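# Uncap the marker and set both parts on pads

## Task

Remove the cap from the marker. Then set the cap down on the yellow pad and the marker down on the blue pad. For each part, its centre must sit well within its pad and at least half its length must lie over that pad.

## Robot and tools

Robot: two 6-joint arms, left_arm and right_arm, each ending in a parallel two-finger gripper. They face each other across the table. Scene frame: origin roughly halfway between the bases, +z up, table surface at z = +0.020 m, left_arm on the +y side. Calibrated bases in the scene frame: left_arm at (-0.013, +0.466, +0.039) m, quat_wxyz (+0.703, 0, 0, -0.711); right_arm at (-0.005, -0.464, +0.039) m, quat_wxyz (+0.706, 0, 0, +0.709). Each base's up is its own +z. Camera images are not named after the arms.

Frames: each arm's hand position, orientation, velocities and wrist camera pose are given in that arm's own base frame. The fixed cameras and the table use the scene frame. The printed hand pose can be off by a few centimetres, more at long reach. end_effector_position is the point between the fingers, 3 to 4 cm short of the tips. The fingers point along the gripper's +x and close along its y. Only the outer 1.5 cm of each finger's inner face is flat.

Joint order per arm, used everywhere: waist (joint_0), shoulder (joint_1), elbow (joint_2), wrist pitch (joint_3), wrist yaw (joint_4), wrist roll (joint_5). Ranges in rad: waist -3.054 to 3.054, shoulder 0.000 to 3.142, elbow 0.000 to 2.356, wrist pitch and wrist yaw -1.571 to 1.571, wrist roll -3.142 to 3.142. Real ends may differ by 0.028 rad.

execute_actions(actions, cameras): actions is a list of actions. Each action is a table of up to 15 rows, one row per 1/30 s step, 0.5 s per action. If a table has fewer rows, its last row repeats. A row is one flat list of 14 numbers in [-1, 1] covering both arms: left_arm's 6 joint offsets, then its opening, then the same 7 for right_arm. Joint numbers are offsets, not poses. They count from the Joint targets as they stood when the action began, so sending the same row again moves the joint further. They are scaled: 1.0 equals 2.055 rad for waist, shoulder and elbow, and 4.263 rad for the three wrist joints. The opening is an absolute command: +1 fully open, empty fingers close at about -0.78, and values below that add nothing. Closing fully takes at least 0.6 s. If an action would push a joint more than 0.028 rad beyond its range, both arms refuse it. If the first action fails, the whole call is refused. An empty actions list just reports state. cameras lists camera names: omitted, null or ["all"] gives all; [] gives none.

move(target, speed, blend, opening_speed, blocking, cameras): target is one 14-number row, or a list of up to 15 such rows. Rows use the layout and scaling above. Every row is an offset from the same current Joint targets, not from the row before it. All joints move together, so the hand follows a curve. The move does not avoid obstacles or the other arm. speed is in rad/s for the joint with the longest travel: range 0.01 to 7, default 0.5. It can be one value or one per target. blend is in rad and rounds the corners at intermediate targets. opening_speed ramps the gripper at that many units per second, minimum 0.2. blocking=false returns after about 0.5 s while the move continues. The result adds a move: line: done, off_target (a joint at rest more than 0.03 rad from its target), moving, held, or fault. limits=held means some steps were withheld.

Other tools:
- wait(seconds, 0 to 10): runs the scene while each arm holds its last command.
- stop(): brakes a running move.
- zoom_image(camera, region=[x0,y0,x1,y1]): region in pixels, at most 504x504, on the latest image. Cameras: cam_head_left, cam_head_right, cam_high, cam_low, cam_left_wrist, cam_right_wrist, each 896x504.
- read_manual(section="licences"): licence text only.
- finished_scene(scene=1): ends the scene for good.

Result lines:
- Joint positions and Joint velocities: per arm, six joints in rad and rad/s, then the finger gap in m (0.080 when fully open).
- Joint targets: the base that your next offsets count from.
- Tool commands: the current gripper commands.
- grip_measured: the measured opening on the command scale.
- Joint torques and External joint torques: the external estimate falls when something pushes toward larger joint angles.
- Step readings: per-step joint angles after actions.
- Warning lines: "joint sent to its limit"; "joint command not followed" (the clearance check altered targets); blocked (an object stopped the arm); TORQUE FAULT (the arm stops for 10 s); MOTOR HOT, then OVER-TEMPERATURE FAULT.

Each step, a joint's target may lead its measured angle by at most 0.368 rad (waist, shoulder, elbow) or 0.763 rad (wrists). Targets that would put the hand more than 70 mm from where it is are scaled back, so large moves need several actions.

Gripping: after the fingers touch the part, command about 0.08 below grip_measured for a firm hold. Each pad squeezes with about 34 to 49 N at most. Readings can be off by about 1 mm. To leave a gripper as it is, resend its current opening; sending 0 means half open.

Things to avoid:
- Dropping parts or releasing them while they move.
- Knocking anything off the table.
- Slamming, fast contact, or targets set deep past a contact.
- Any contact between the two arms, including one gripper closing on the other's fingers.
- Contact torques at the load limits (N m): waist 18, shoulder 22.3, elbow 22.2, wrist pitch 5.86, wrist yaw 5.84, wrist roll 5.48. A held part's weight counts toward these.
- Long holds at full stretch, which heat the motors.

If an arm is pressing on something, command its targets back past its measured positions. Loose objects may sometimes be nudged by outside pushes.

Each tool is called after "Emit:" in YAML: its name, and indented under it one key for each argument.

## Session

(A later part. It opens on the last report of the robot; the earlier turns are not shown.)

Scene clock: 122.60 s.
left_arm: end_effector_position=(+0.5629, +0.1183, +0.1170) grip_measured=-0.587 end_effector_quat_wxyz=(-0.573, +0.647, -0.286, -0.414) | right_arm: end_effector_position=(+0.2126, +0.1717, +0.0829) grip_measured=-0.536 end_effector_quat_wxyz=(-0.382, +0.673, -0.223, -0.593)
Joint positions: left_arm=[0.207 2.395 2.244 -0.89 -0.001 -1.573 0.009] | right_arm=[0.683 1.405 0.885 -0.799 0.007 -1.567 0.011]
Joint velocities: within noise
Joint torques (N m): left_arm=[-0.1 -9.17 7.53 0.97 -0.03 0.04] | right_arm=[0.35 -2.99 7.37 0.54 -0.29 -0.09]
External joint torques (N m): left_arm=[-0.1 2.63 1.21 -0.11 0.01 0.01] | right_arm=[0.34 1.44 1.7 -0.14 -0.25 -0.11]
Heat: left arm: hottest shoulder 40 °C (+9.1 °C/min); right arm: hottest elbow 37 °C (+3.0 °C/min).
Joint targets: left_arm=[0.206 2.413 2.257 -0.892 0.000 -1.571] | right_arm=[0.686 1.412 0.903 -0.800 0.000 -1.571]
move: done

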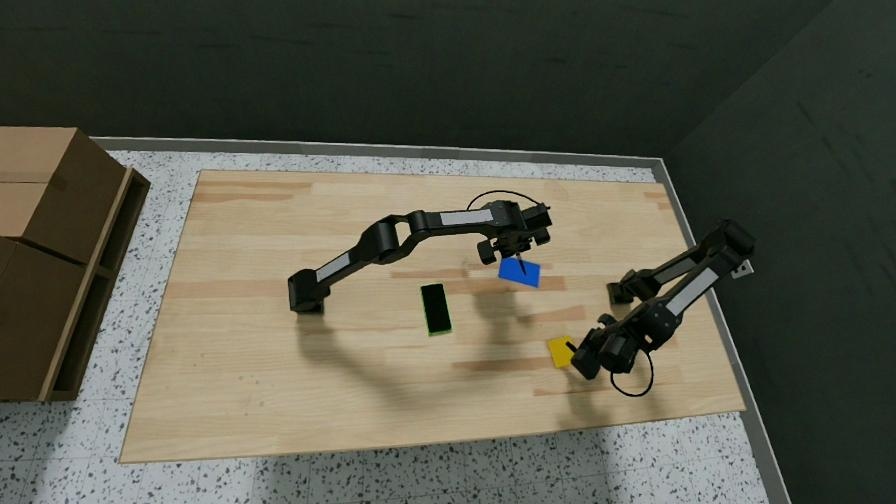

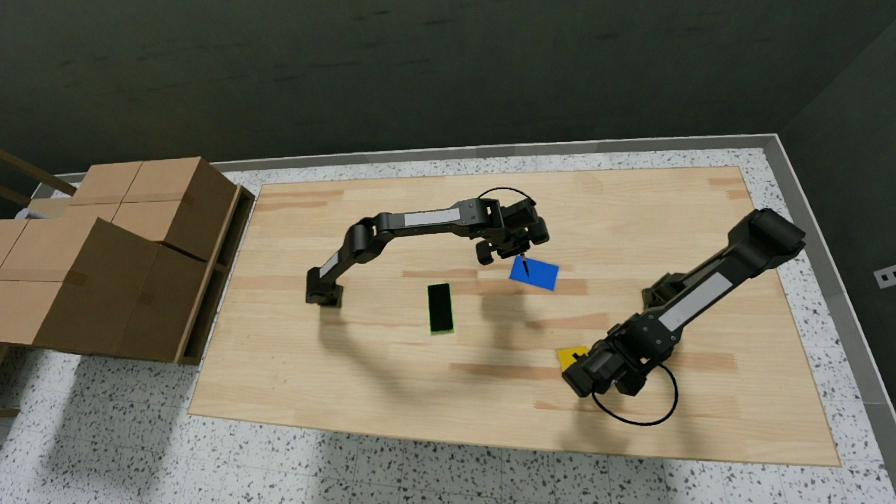

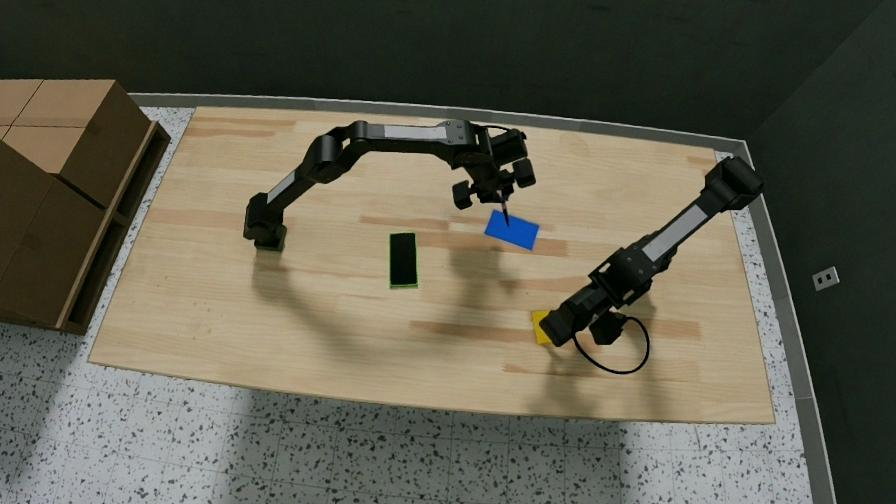

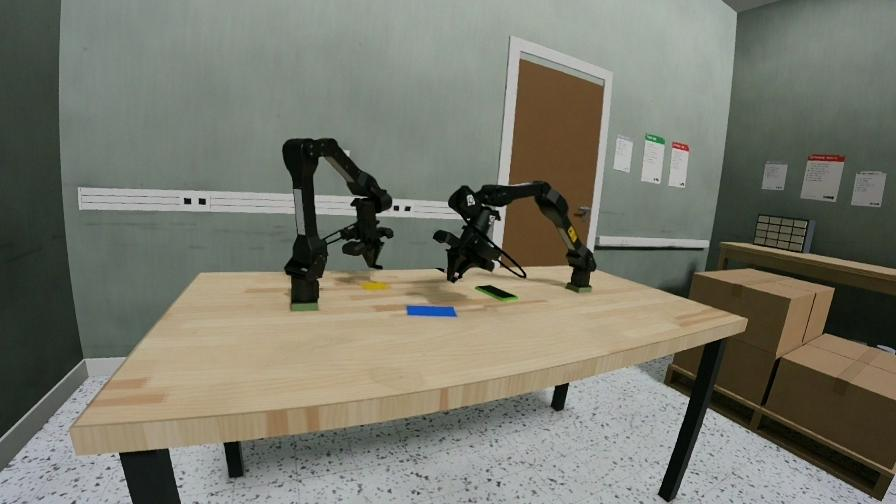

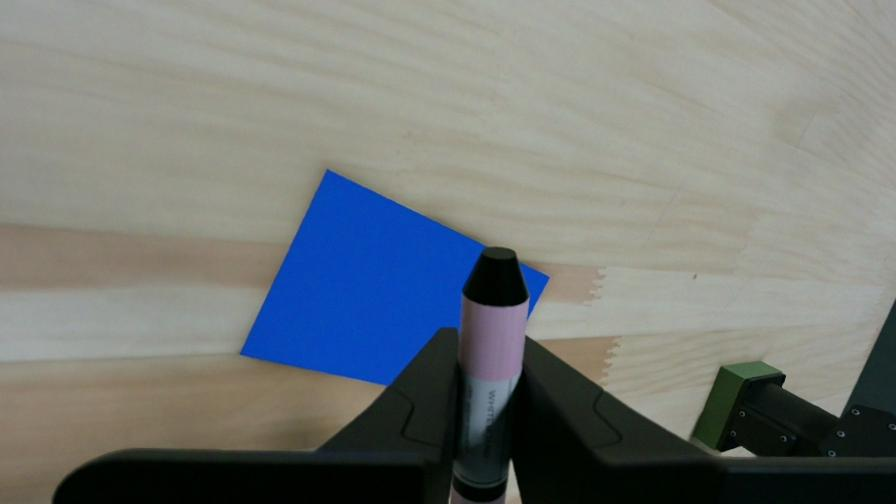

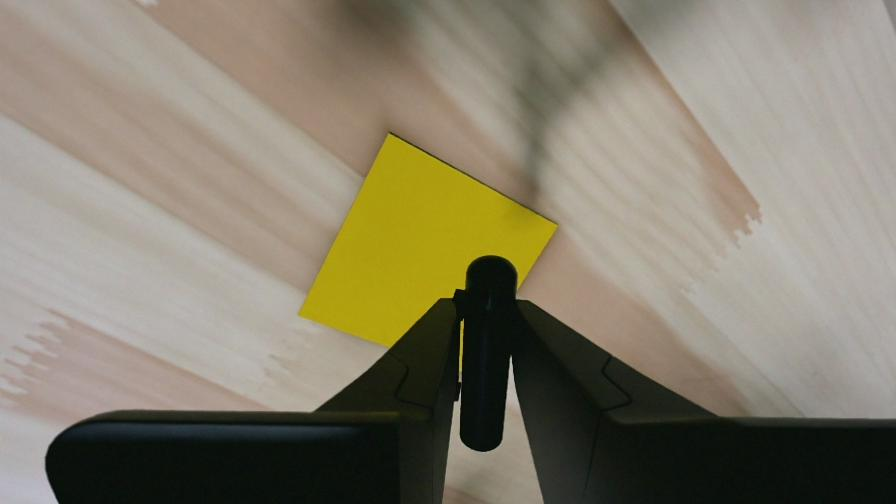

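Emit:
move:
  target: [-0.0039,0.0727,-0.0526,0.0812,0,0,-0.9,0,0.0496,-0.0827,0.0638,0,0,-0.9]
  speed: 0.15

Scene clock: 135.80 s.
left_arm: end_effector_position=(+0.6052, +0.1231, +0.0400) grip_measured=-0.587 end_effector_quat_wxyz=(-0.596, +0.661, -0.253, -0.381) | right_arm: end_effector_position=(+0.2185, +0.1765, +0.0307) grip_measured=-0.536 end_effector_quat_wxyz=(-0.389, +0.676, -0.215, -0.588)
Joint positions: left_arm=[0.2 2.544 2.159 -0.549 -0.001 -1.573 0.009] | right_arm=[0.683 1.507 0.742 -0.531 0.007 -1.567 0.011]
Joint velocities: within noise
Joint torques (N m): left_arm=[-0.23 -9.87 4.91 1.5 -0.03 0.04] | right_arm=[0.36 -3.21 4.3 0.79 -0.29 -0.09]
External joint torques (N m): left_arm=[-0.23 2.8 -1.57 0.28 0.01 0.01] | right_arm=[0.34 1.49 -0.86 0.09 -0.24 -0.11]
Heat: left arm: hottest shoulder 41 °C (+9.0 °C/min); right arm: hottest elbow 39 °C (+4.0 °C/min).
Joint targets: left_arm=[0.198 2.562 2.150 -0.546 0.000 -1.571] | right_arm=[0.686 1.514 0.733 -0.528 0.000 -1.571]
move: done

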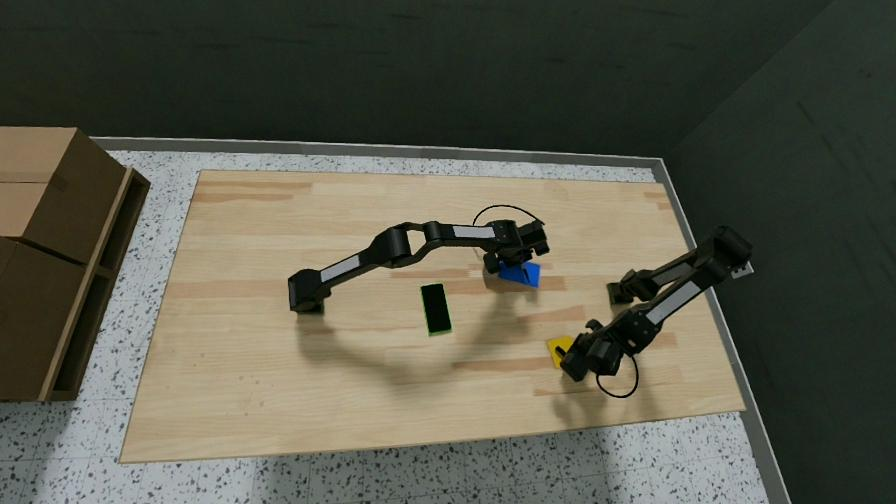

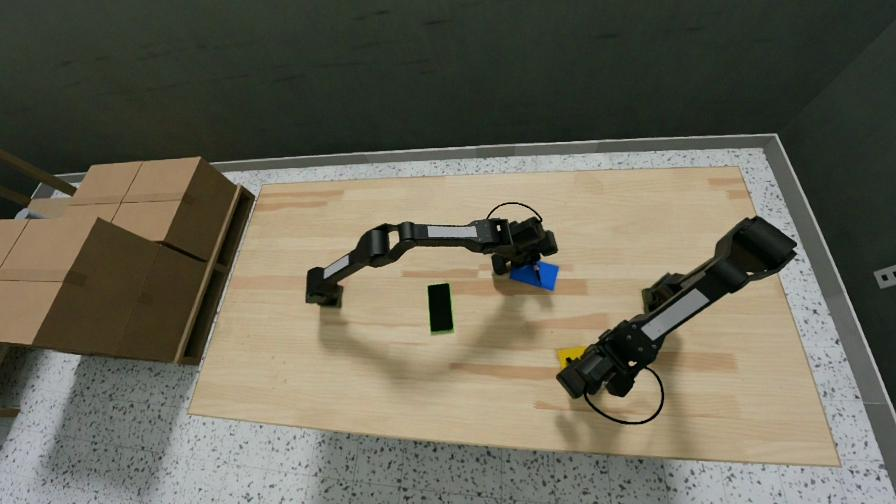

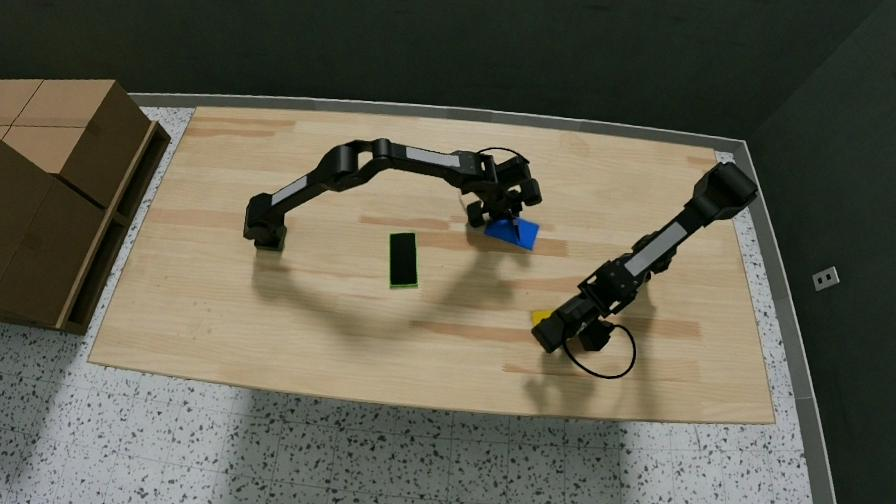

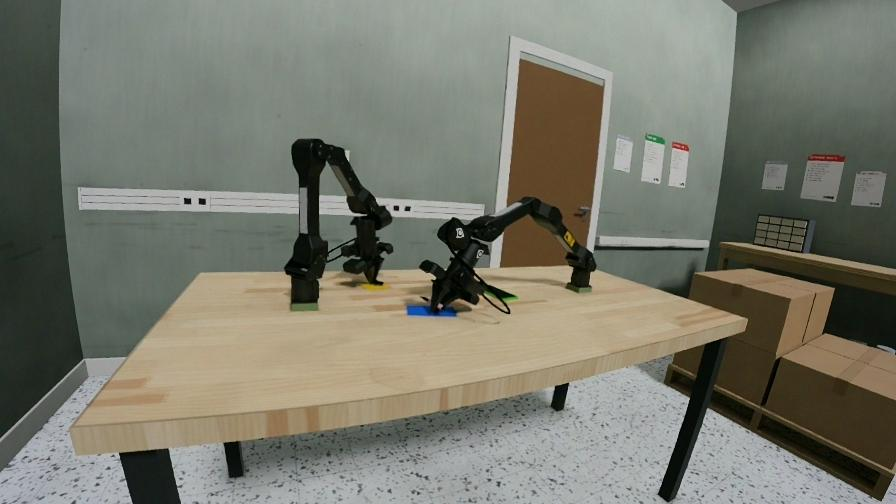

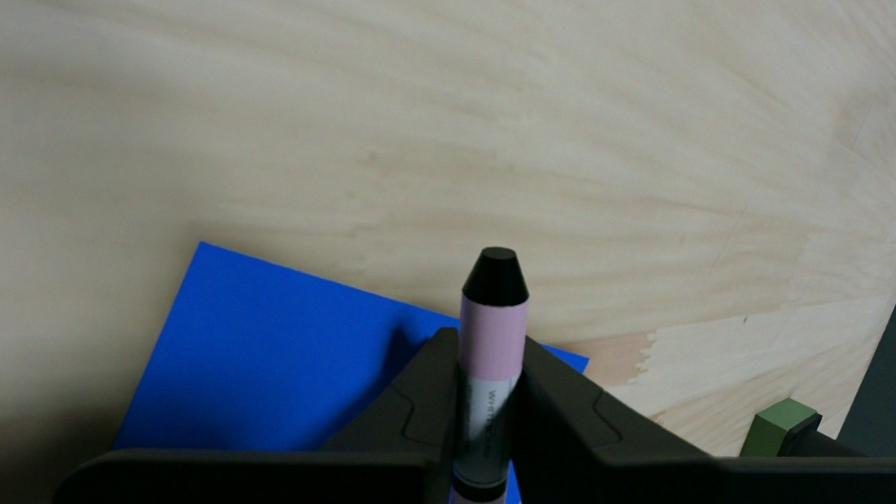

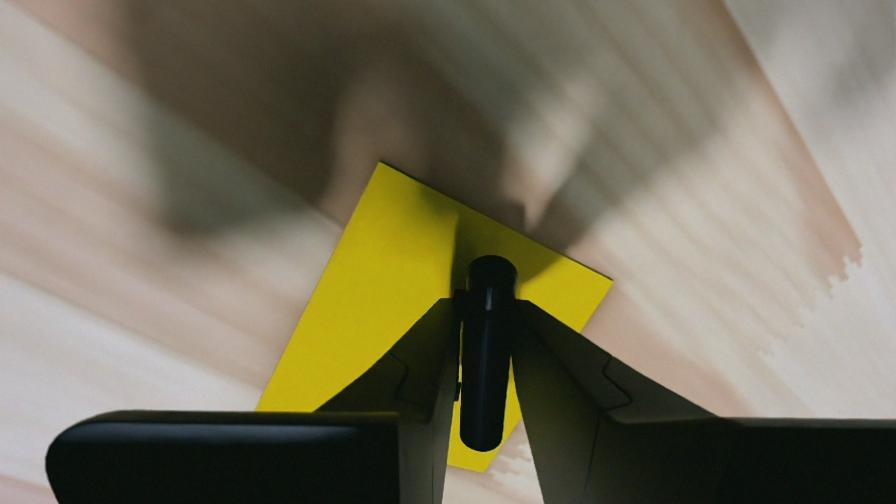

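Emit:
move:
  target: [0,-0.0144,-0.0449,0.0147,0,0,-0.9,0.0088,-0.0157,-0.0213,0.0027,0,0,-0.9]
  speed: 0.1

Scene clock: 143.47 s.
left_arm: end_effector_position=(+0.6022, +0.1225, +0.0303) grip_measured=-0.587 end_effector_quat_wxyz=(-0.598, +0.662, -0.249, -0.377) | right_arm: end_effector_position=(+0.2079, +0.1740, +0.0245) grip_measured=-0.536 end_effector_quat_wxyz=(-0.380, +0.676, -0.213, -0.594)
Joint positions: left_arm=[0.2 2.527 2.082 -0.476 -0.001 -1.573 0.009] | right_arm=[0.701 1.49 0.702 -0.518 0.007 -1.568 0.011]
Joint velocities: within noise
Joint torques (N m): left_arm=[-0.23 -11.05 3.23 0.73 -0.03 0.04] | right_arm=[0.41 -4.62 3.95 0.66 -0.28 -0.08]
External joint torques (N m): left_arm=[-0.11 1.5 -3.17 -0.48 0 0.01] | right_arm=[0.4 -0.16 -1.08 -0.01 -0.24 -0.09]
Heat: left arm: hottest shoulder 43 °C (+10.1 °C/min); right arm: hottest elbow 38 °C (+2.0 °C/min).
Joint targets: left_arm=[0.198 2.532 2.057 -0.483 0.000 -1.571] | right_arm=[0.704 1.481 0.689 -0.517 0.000 -1.571]
move: done

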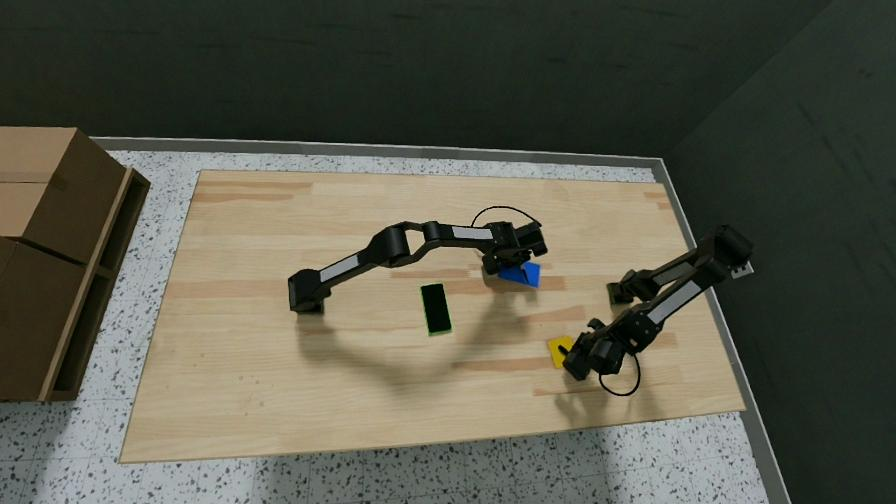

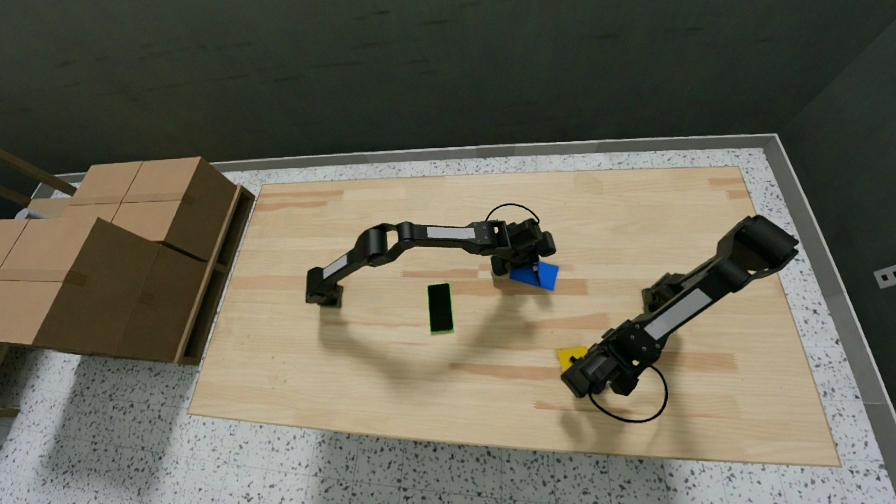

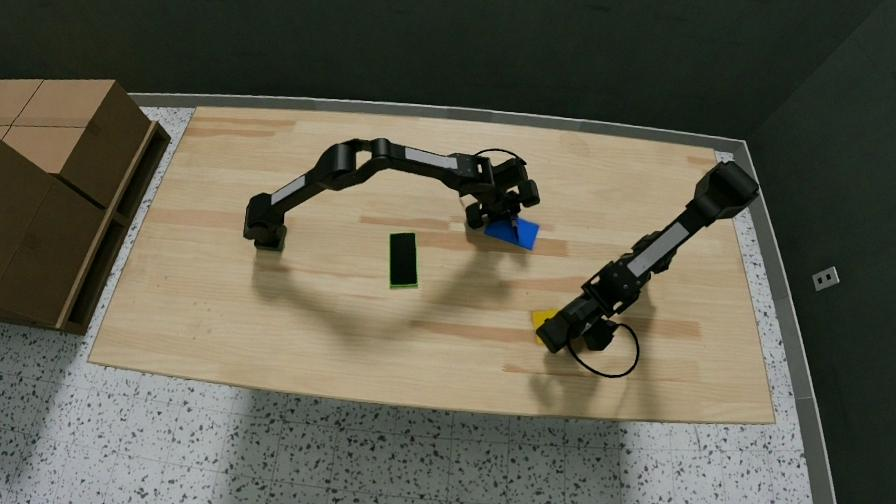

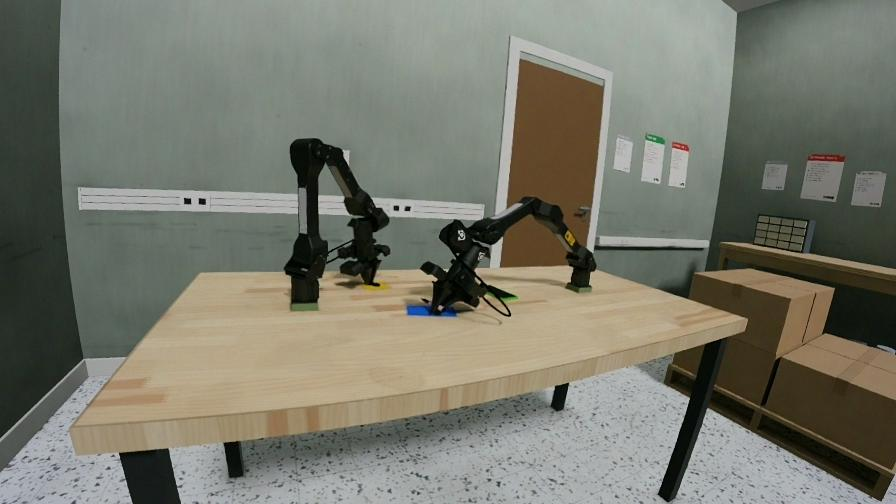

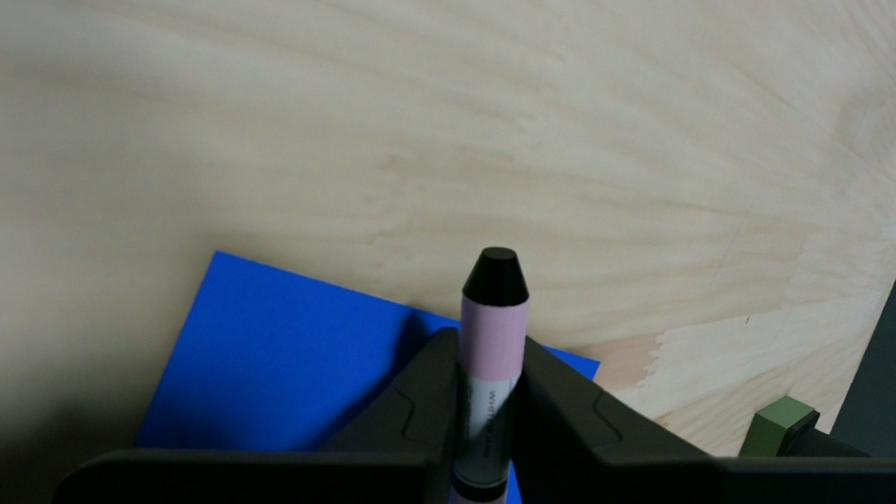

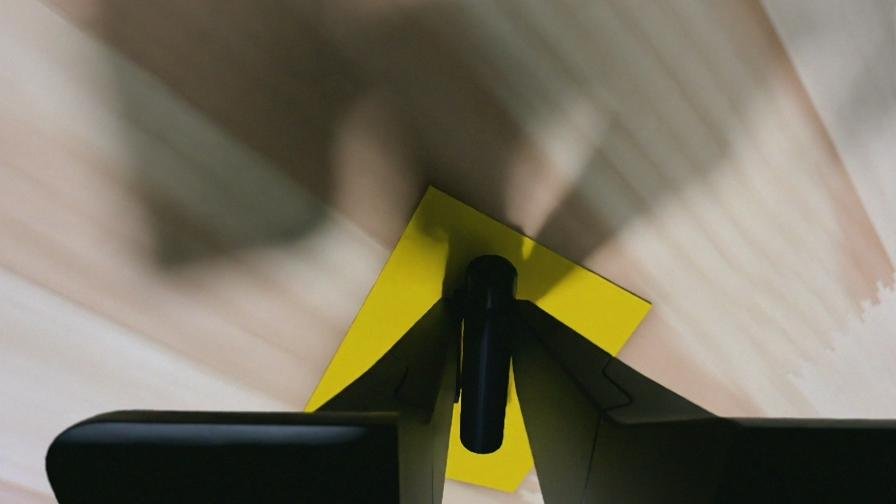

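Emit:
move:
  target: [0,0,0,0,0,0,-0.4,0,0,0,0,0,0,-0.35]
  opening_speed: 0.3
  cameras: ["cam_left_wrist","cam_right_wrist"]

Scene clock: 147.20 s.
left_arm: end_effector_position=(+0.6032, +0.1227, +0.0315) grip_measured=-0.404 end_effector_quat_wxyz=(-0.599, +0.663, -0.247, -0.375) | right_arm: end_effector_position=(+0.2078, +0.1740, +0.0244) grip_measured=-0.355 end_effector_quat_wxyz=(-0.381, +0.677, -0.212, -0.594)
Joint positions: left_arm=[0.2 2.526 2.081 -0.47 -0.001 -1.573 0.017] | right_arm=[0.701 1.49 0.7 -0.516 0.007 -1.568 0.019]
Joint velocities: within noise
Joint torques (N m): left_arm=[-0.22 -10.95 3.24 0.35 -0.03 0.05] | right_arm=[0.36 -4.53 4.12 0.55 -0.29 -0.08]
External joint torques (N m): left_arm=[-0.22 1.63 -3.2 -0.88 0.01 0.02] | right_arm=[0.36 -0.1 -0.91 -0.11 -0.24 -0.09]
Heat: left arm: hottest shoulder 44 °C (+11.1 °C/min); right arm: hottest elbow 38 °C (+2.0 °C/min).
Joint targets: left_arm=[0.198 2.532 2.057 -0.483 0.000 -1.571] | right_arm=[0.704 1.481 0.689 -0.517 0.000 -1.571]
move: done
Images, in order (width x height): cam_left_wrist 896x504, cam_right_wrist 896x504.

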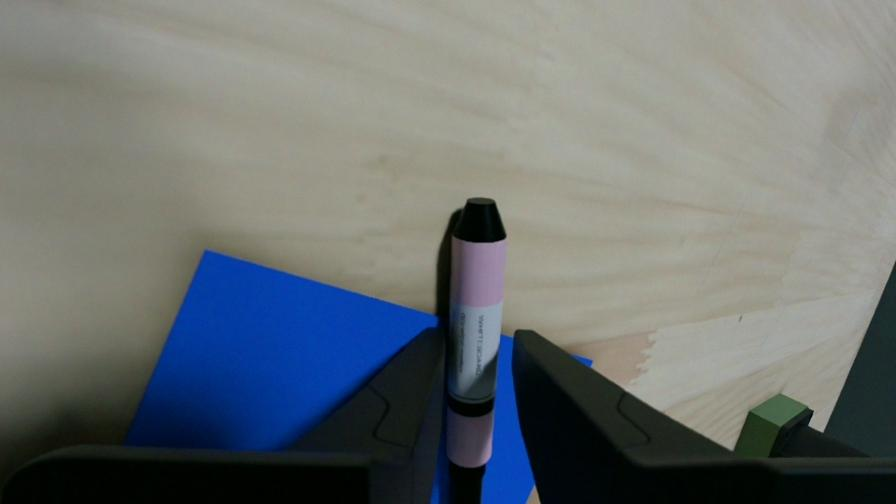

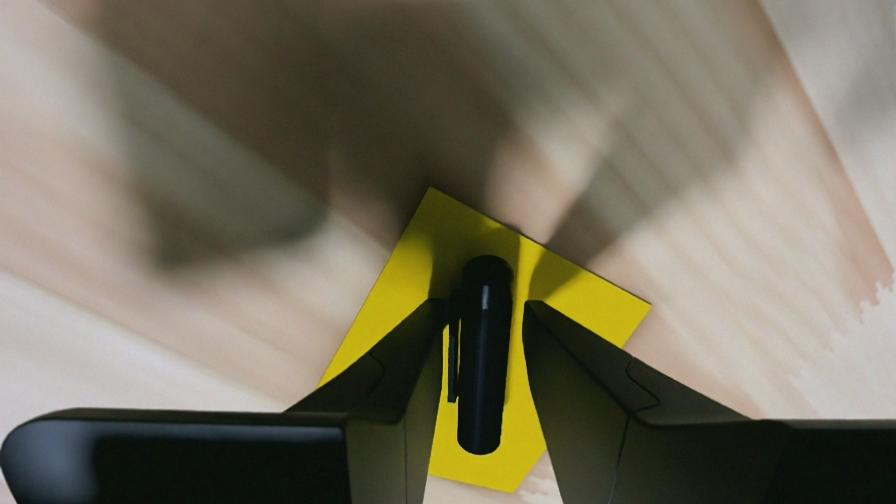

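Emit:
move:
  target: [0,-0.0954,-0.0998,0.0021,0,0,-0.3,0,-0.128,0.0543,-0.0878,0,0,-0.2]
  speed: 0.3
  cameras: ["cam_left_wrist","cam_right_wrist","cam_head_left"]

Emit:
zoom_image:
  camera: "cam_head_left"
  region: [480, 230, 620, 390]

Scene clock: 151.77 s.
left_arm: end_effector_position=(+0.5628, +0.1145, +0.0458) grip_measured=-0.303 end_effector_quat_wxyz=(-0.589, +0.656, -0.265, -0.391) | right_arm: end_effector_position=(+0.1760, +0.1472, +0.0889) grip_measured=-0.204 end_effector_quat_wxyz=(-0.372, +0.673, -0.222, -0.599)
Joint positions: left_arm=[0.2 2.359 1.862 -0.474 -0.001 -1.573 0.021] | right_arm=[0.701 1.228 0.784 -0.89 0.007 -1.568 0.026]
Joint velocities: within noise
Joint torques (N m): left_arm=[-0.22 -13.02 4.74 1.24 -0.04 0.04] | right_arm=[0.35 -3.63 7.37 0.51 -0.29 -0.08]
External joint torques (N m): left_arm=[-0.24 -1.08 -1.77 0.02 0.01 0.01] | right_arm=[0.34 -0.38 1.7 -0.13 -0.24 -0.09]
Heat: left arm: hottest shoulder 45 °C (+11.0 °C/min); right arm: hottest elbow 38 °C (+2.0 °C/min).
Joint targets: left_arm=[0.198 2.336 1.852 -0.474 0.000 -1.571] | right_arm=[0.704 1.218 0.800 -0.891 0.000 -1.571]
move: done
Images, in order (width x height): cam_head_left 896x504, cam_left_wrist 896x504, cam_right_wrist 896x504.

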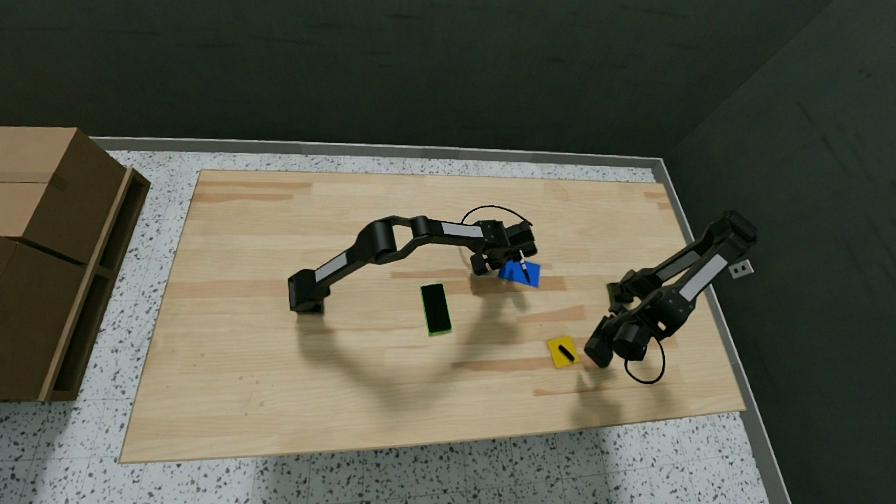

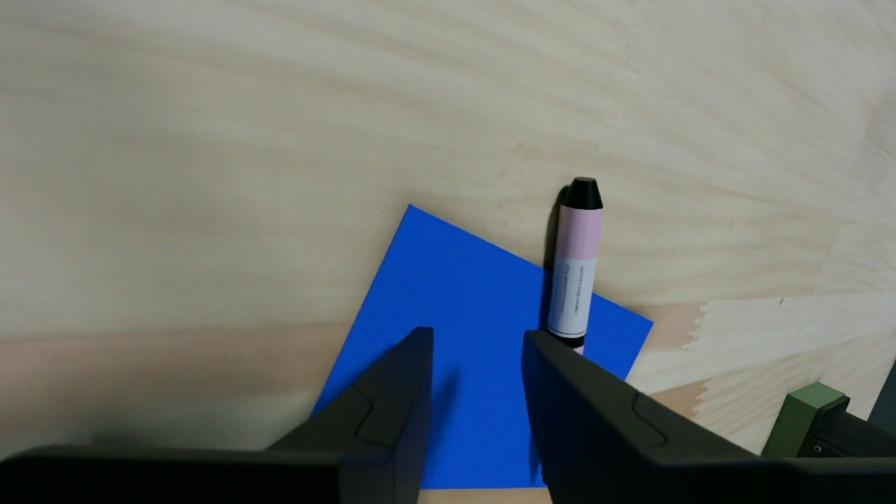

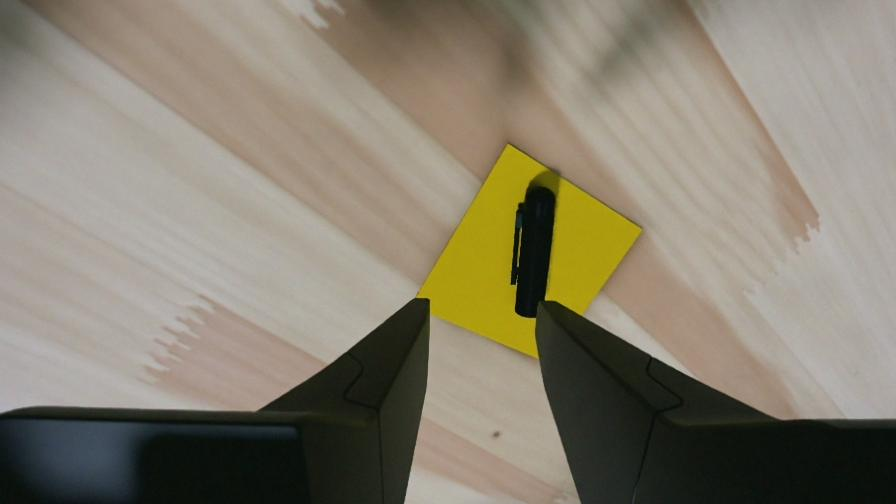

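Scaled by 3.150.

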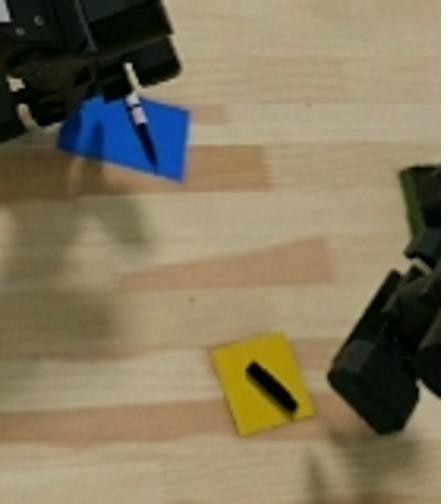

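Emit:
move:
  target: [0,-0.12,-0.07,-0.01,0,0,-0.3,0,0,0,0,0,0,-0.2]
  speed: 0.4
  cameras: ["cam_left_wrist","cam_head_right"]

Emit:
zoom_image:
  camera: "cam_head_right"
  region: [480, 230, 620, 390]

Scene clock: 154.70 s.
left_arm: end_effector_position=(+0.5284, +0.1075, +0.1213) grip_measured=-0.303 end_effector_quat_wxyz=(-0.601, +0.664, -0.243, -0.372) | right_arm: end_effector_position=(+0.1759, +0.1471, +0.0889) grip_measured=-0.204 end_effector_quat_wxyz=(-0.372, +0.673, -0.222, -0.599)
Joint positions: left_arm=[0.2 2.107 1.718 -0.515 -0.001 -1.573 0.021] | right_arm=[0.701 1.228 0.784 -0.89 0.007 -1.568 0.026]
Joint velocities: within noise
Joint torques (N m): left_arm=[-0.19 -11.3 5.01 1.22 -0.04 0.04] | right_arm=[0.38 -3.62 7.38 0.52 -0.29 -0.08]
External joint torques (N m): left_arm=[-0.23 -1.04 -1.44 -0.01 0 0.01] | right_arm=[0.38 -0.4 1.72 -0.12 -0.25 -0.09]
Heat: left arm: hottest shoulder 46 °C (+12.1 °C/min); right arm: hottest elbow 39 °C (+3.0 °C/min).
Joint targets: left_arm=[0.198 2.090 1.708 -0.516 0.000 -1.571] | right_arm=[0.704 1.218 0.800 -0.891 0.000 -1.571]
move: done
Images, in order (width x height): cam_head_right 896x504, cam_left_wrist 896x504.

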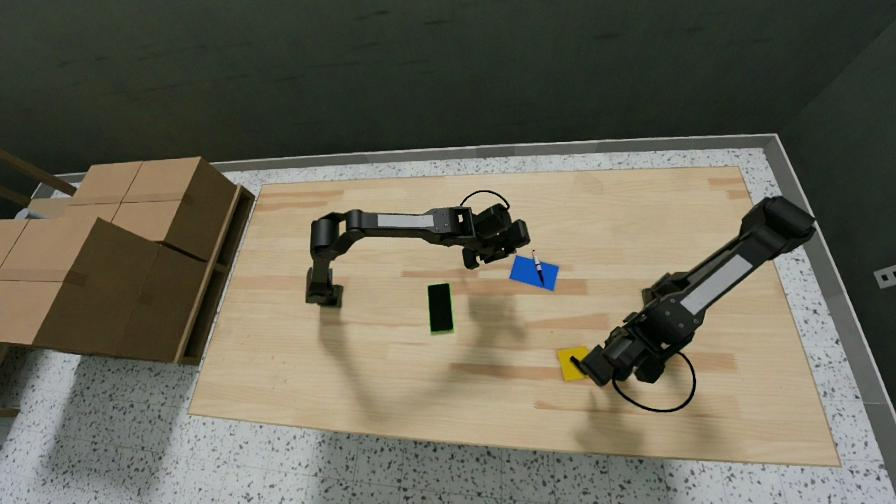

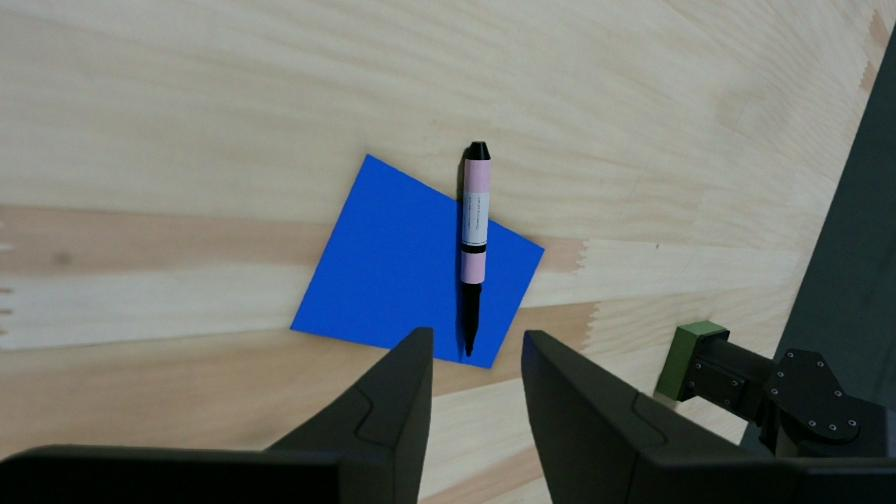

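Scaled by 3.150.

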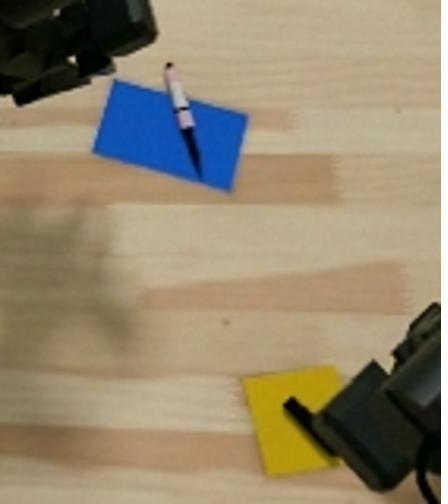

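Emit:
finished_scene:

The scene is finished: the task was done.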